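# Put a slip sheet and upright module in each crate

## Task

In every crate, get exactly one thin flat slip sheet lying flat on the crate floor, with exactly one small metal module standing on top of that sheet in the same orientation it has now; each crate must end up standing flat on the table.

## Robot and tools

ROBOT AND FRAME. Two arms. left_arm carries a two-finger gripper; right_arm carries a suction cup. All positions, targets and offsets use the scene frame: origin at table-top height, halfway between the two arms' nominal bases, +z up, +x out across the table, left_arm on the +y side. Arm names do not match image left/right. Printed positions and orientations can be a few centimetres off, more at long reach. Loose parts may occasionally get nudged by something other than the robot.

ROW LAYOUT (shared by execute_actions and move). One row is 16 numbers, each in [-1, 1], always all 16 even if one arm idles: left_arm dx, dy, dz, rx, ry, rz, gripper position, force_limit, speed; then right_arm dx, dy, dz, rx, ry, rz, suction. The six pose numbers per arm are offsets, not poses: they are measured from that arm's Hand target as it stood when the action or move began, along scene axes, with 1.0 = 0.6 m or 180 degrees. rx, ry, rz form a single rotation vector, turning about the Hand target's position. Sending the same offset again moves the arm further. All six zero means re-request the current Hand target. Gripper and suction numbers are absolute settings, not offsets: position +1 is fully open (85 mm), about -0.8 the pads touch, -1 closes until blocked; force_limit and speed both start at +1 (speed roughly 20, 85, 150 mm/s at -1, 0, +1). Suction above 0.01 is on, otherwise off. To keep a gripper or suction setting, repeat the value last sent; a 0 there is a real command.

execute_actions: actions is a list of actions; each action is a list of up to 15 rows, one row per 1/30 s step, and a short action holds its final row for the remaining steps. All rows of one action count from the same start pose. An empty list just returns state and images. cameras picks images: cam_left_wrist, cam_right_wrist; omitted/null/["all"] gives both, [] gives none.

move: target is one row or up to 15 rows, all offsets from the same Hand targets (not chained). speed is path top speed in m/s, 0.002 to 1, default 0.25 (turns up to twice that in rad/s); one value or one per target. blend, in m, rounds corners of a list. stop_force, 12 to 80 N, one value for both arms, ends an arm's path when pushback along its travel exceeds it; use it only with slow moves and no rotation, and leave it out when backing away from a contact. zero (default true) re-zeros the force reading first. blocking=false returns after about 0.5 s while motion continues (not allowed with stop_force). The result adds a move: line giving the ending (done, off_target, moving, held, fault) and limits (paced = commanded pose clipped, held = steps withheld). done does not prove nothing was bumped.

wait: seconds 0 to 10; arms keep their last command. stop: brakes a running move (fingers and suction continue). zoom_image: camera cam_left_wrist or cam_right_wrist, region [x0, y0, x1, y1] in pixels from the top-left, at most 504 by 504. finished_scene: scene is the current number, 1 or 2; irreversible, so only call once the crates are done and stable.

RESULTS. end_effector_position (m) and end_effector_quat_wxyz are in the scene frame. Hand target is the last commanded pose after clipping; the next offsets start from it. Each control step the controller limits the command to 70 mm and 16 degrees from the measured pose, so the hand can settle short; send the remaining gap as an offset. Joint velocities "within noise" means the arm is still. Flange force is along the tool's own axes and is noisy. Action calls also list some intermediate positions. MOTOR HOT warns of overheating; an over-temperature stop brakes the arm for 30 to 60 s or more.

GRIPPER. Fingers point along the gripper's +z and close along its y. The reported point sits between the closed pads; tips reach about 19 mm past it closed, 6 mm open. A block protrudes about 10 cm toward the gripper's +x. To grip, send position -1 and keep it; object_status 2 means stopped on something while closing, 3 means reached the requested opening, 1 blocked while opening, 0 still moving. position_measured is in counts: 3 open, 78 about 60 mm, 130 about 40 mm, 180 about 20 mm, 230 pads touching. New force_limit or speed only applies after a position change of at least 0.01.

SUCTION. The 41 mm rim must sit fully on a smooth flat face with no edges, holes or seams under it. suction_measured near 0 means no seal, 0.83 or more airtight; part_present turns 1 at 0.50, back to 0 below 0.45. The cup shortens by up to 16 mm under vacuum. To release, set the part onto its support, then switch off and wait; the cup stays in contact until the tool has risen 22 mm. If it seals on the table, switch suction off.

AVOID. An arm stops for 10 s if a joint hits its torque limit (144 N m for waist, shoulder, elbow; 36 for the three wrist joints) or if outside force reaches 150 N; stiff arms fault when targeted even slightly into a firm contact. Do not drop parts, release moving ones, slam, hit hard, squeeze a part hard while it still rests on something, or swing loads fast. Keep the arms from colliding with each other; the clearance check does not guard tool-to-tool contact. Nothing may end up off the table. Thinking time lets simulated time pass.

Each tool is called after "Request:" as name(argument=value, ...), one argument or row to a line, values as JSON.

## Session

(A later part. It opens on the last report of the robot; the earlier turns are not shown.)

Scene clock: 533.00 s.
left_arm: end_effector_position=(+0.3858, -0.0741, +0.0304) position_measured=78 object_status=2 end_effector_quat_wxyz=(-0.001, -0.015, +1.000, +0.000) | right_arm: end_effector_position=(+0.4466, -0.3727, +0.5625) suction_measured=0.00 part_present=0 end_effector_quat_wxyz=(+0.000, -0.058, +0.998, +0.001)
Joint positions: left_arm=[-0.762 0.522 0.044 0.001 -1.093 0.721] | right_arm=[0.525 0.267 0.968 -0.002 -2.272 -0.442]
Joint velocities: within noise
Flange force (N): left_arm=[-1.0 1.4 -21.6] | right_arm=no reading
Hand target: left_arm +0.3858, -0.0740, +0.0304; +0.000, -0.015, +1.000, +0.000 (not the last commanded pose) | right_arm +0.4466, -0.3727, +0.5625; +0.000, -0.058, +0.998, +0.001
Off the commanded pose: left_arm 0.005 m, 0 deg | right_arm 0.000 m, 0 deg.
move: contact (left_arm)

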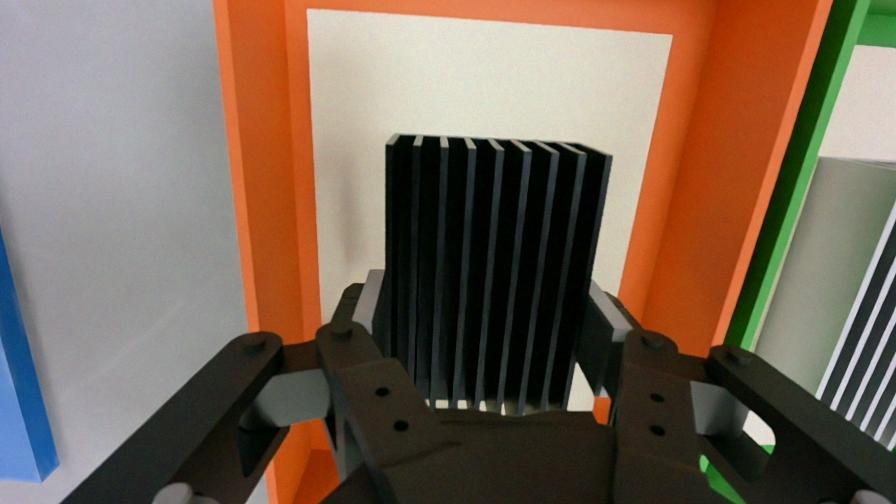

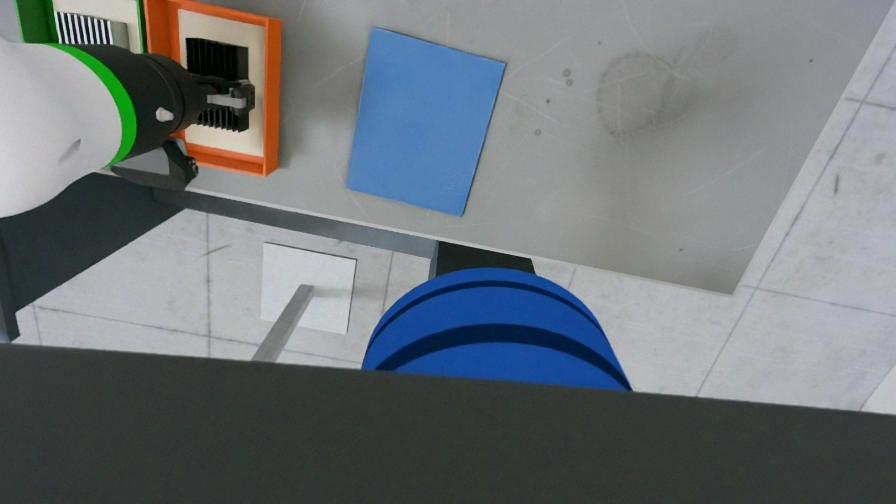

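Contact at the expected height. Relax slightly, open, retreat.

Request:
move(
  target=[0,0,0.0008,0,0,0,-1,-0.6,-1,0,0,0,0,0,0,0],
  speed=0.01,
  cameras=[],
)

Request:
move(
  target=[0,0,0,0,0,0,0.68,-0.6,-1,0,0,0,0,0,0,0],
  cameras=[],
)

Request:
wait(
  seconds=0.5,
  cameras=["cam_left_wrist"],
)

Request:
move(
  target=[0,0,0.06,0,0,0,0.68,-0.6,-1,0,0,0,0,0,0,0],
  speed=0.04,
  cameras=[],
)

Request:
move(
  target=[0,0.1,0.4,0,0,0,0.68,-0.6,-1,0,0,0,0,0,0,0],
)

Request:
zoom_image(
  camera="cam_left_wrist",
  region=[200, 0, 650, 350],
)

Scene clock: 541.43 s.
left_arm: end_effector_position=(+0.3858, -0.0740, +0.0308) position_measured=78 object_status=2 end_effector_quat_wxyz=(-0.001, -0.015, +1.000, +0.000) | right_arm: end_effector_position=(+0.4466, -0.3727, +0.5625) suction_measured=0.00 part_present=0 end_effector_quat_wxyz=(+0.000, -0.058, +0.998, +0.001)
Joint positions: left_arm=[-0.762 0.521 0.044 0.001 -1.094 0.721] | right_arm=[0.525 0.267 0.968 -0.002 -2.272 -0.442]
Joint velocities: within noise
Flange force (N): left_arm=[-1.0 -3.7 -1.7] | right_arm=no reading
Hand target: left_arm +0.3858, -0.0740, +0.0309; +0.000, -0.015, +1.000, +0.000 | right_arm +0.4466, -0.3727, +0.5625; +0.000, -0.058, +0.998, +0.001
Off the commanded pose: left_arm 0.000 m, 0 deg | right_arm 0.000 m, 0 deg.
move: done
No camera images: "cameras" was empty.

Scene clock: 542.37 s.
left_arm: end_effector_position=(+0.3858, -0.0740, +0.0309) position_measured=43 object_status=0 end_effector_quat_wxyz=(+0.000, -0.015, +1.000, +0.000) | right_arm: end_effector_position=(+0.4466, -0.3727, +0.5625) suction_measured=0.00 part_present=0 end_effector_quat_wxyz=(+0.000, -0.058, +0.998, +0.001)
Joint positions: left_arm=[-0.762 0.521 0.044 0.001 -1.094 0.721] | right_arm=[0.525 0.267 0.968 -0.002 -2.272 -0.442]
Joint velocities: within noise
Flange force (N): left_arm=[-2.0 -3.7 0.6] | right_arm=no reading
Hand target: left_arm +0.3858, -0.0740, +0.0309; +0.000, -0.015, +1.000, +0.000 | right_arm +0.4466, -0.3727, +0.5625; +0.000, -0.058, +0.998, +0.001
Off the commanded pose: left_arm 0.000 m, 0 deg | right_arm 0.000 m, 0 deg.
move: done
No camera images: "cameras" was empty.

Scene clock: 542.87 s.
left_arm: end_effector_position=(+0.3858, -0.0740, +0.0309) position_measured=44 object_status=3 end_effector_quat_wxyz=(+0.000, -0.015, +1.000, +0.000) | right_arm: end_effector_position=(+0.4466, -0.3727, +0.5625) suction_measured=0.00 part_present=0 end_effector_quat_wxyz=(+0.000, -0.058, +0.998, +0.001)
Joint positions: left_arm=[-0.762 0.521 0.044 0.001 -1.094 0.721] | right_arm=[0.525 0.267 0.968 -0.002 -2.272 -0.442]
Joint velocities: within noise
Flange force (N): left_arm=[-1.6 -4.0 0.5] | right_arm=no reading
Hand target: left_arm +0.3858, -0.0740, +0.0309; +0.000, -0.015, +1.000, +0.000 | right_arm +0.4466, -0.3727, +0.5625; +0.000, -0.058, +0.998, +0.001
Off the commanded pose: left_arm 0.000 m, 0 deg | right_arm 0.000 m, 0 deg.
wait: 0.50 s; at rest by 0.17 s
Images, in order (width x height): cam_left_wrist 896x504.

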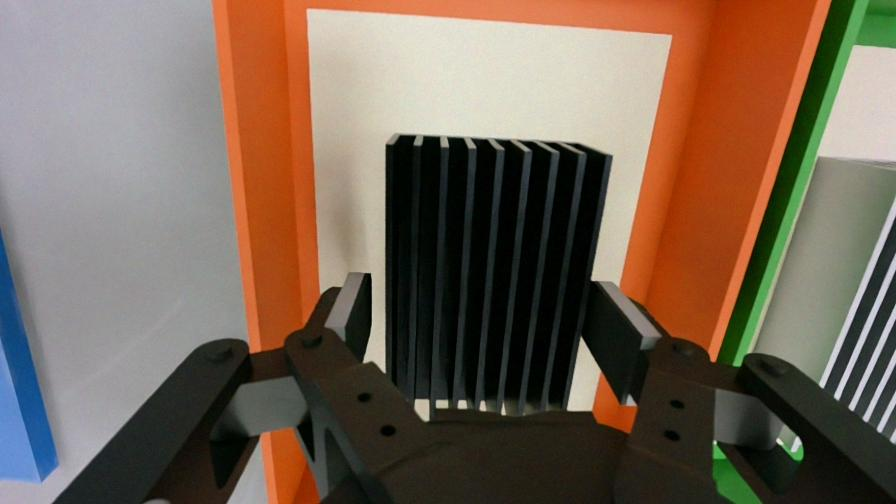

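Scene clock: 544.07 s.
left_arm: end_effector_position=(+0.3858, -0.0741, +0.0669) position_measured=44 object_status=3 end_effector_quat_wxyz=(-0.001, -0.015, +1.000, +0.000) | right_arm: end_effector_position=(+0.4466, -0.3727, +0.5625) suction_measured=0.00 part_present=0 end_effector_quat_wxyz=(+0.000, -0.058, +0.998, +0.001)
Joint positions: left_arm=[-0.762 0.484 0.08 0.001 -1.168 0.721] | right_arm=[0.525 0.267 0.968 -0.002 -2.272 -0.442]
Joint velocities: within noise
Flange force (N): left_arm=[-1.6 -4.4 0.4] | right_arm=no reading
Hand target: left_arm +0.3858, -0.0740, +0.0669; +0.000, -0.015, +1.000, +0.000 | right_arm +0.4466, -0.3727, +0.5625; +0.000, -0.058, +0.998, +0.001
Off the commanded pose: left_arm 0.000 m, 0 deg | right_arm 0.000 m, 0 deg.
move: done
No camera images: "cameras" was empty.

Scene clock: 545.50 s.
left_arm: end_effector_position=(+0.3858, -0.0141, +0.3069) position_measured=44 object_status=3 end_effector_quat_wxyz=(-0.001, -0.015, +1.000, +0.000) | right_arm: end_effector_position=(+0.4466, -0.3727, +0.5625) suction_measured=0.00 part_present=0 end_effector_quat_wxyz=(+0.000, -0.058, +0.998, +0.001)
Joint positions: left_arm=[-0.677 0.273 0.365 0.001 -1.663 0.637] | right_arm=[0.525 0.267 0.968 -0.002 -2.272 -0.442]
Joint velocities: within noise
Flange force (N): left_arm=[-2.1 -3.5 -1.0] | right_arm=no reading
Hand target: left_arm +0.3858, -0.0140, +0.3069; +0.000, -0.015, +1.000, +0.000 | right_arm +0.4466, -0.3727, +0.5625; +0.000, -0.058, +0.998, +0.001
Off the commanded pose: left_arm 0.000 m, 0 deg | right_arm 0.000 m, 0 deg.
move: done

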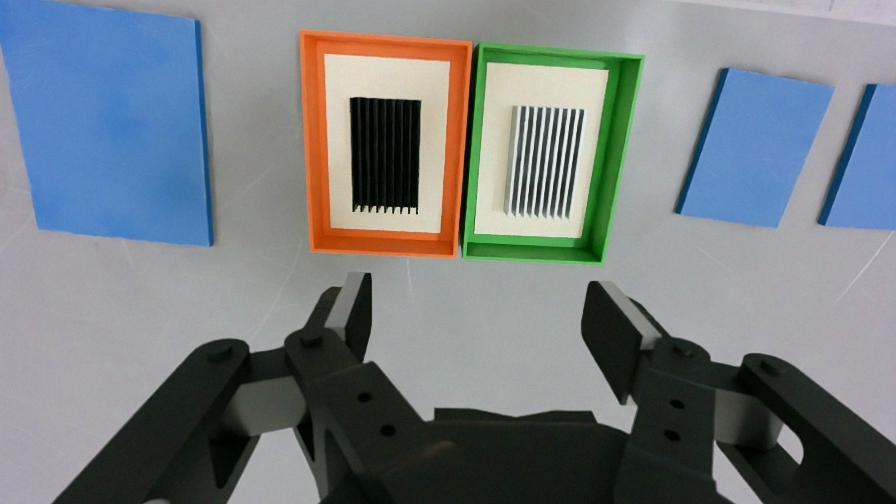

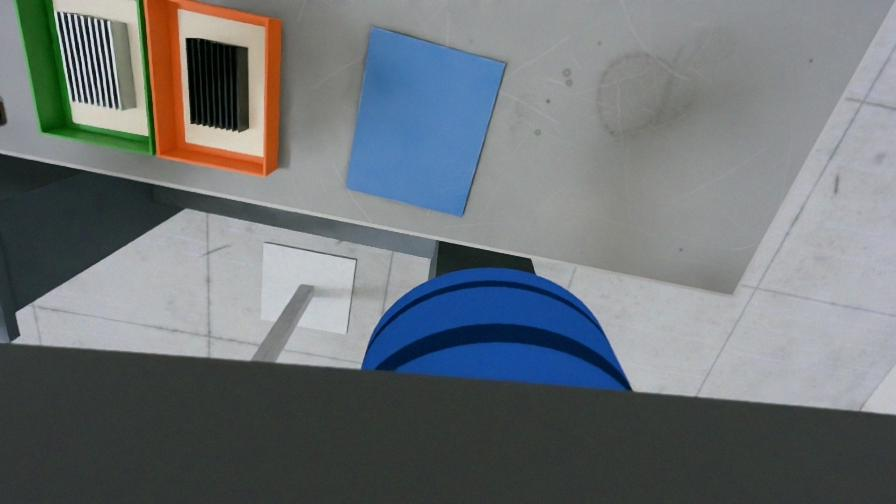

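Scaled by 1.120 from the camera's 896x504 image, which has a finer 1280x720 frame.

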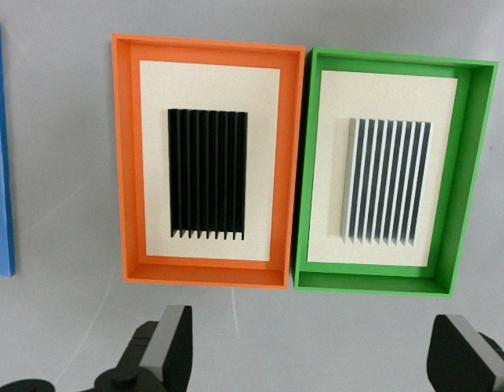

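All done.

Request:
finished_scene(
  scene=1,
)

The scene is finished: the task was done.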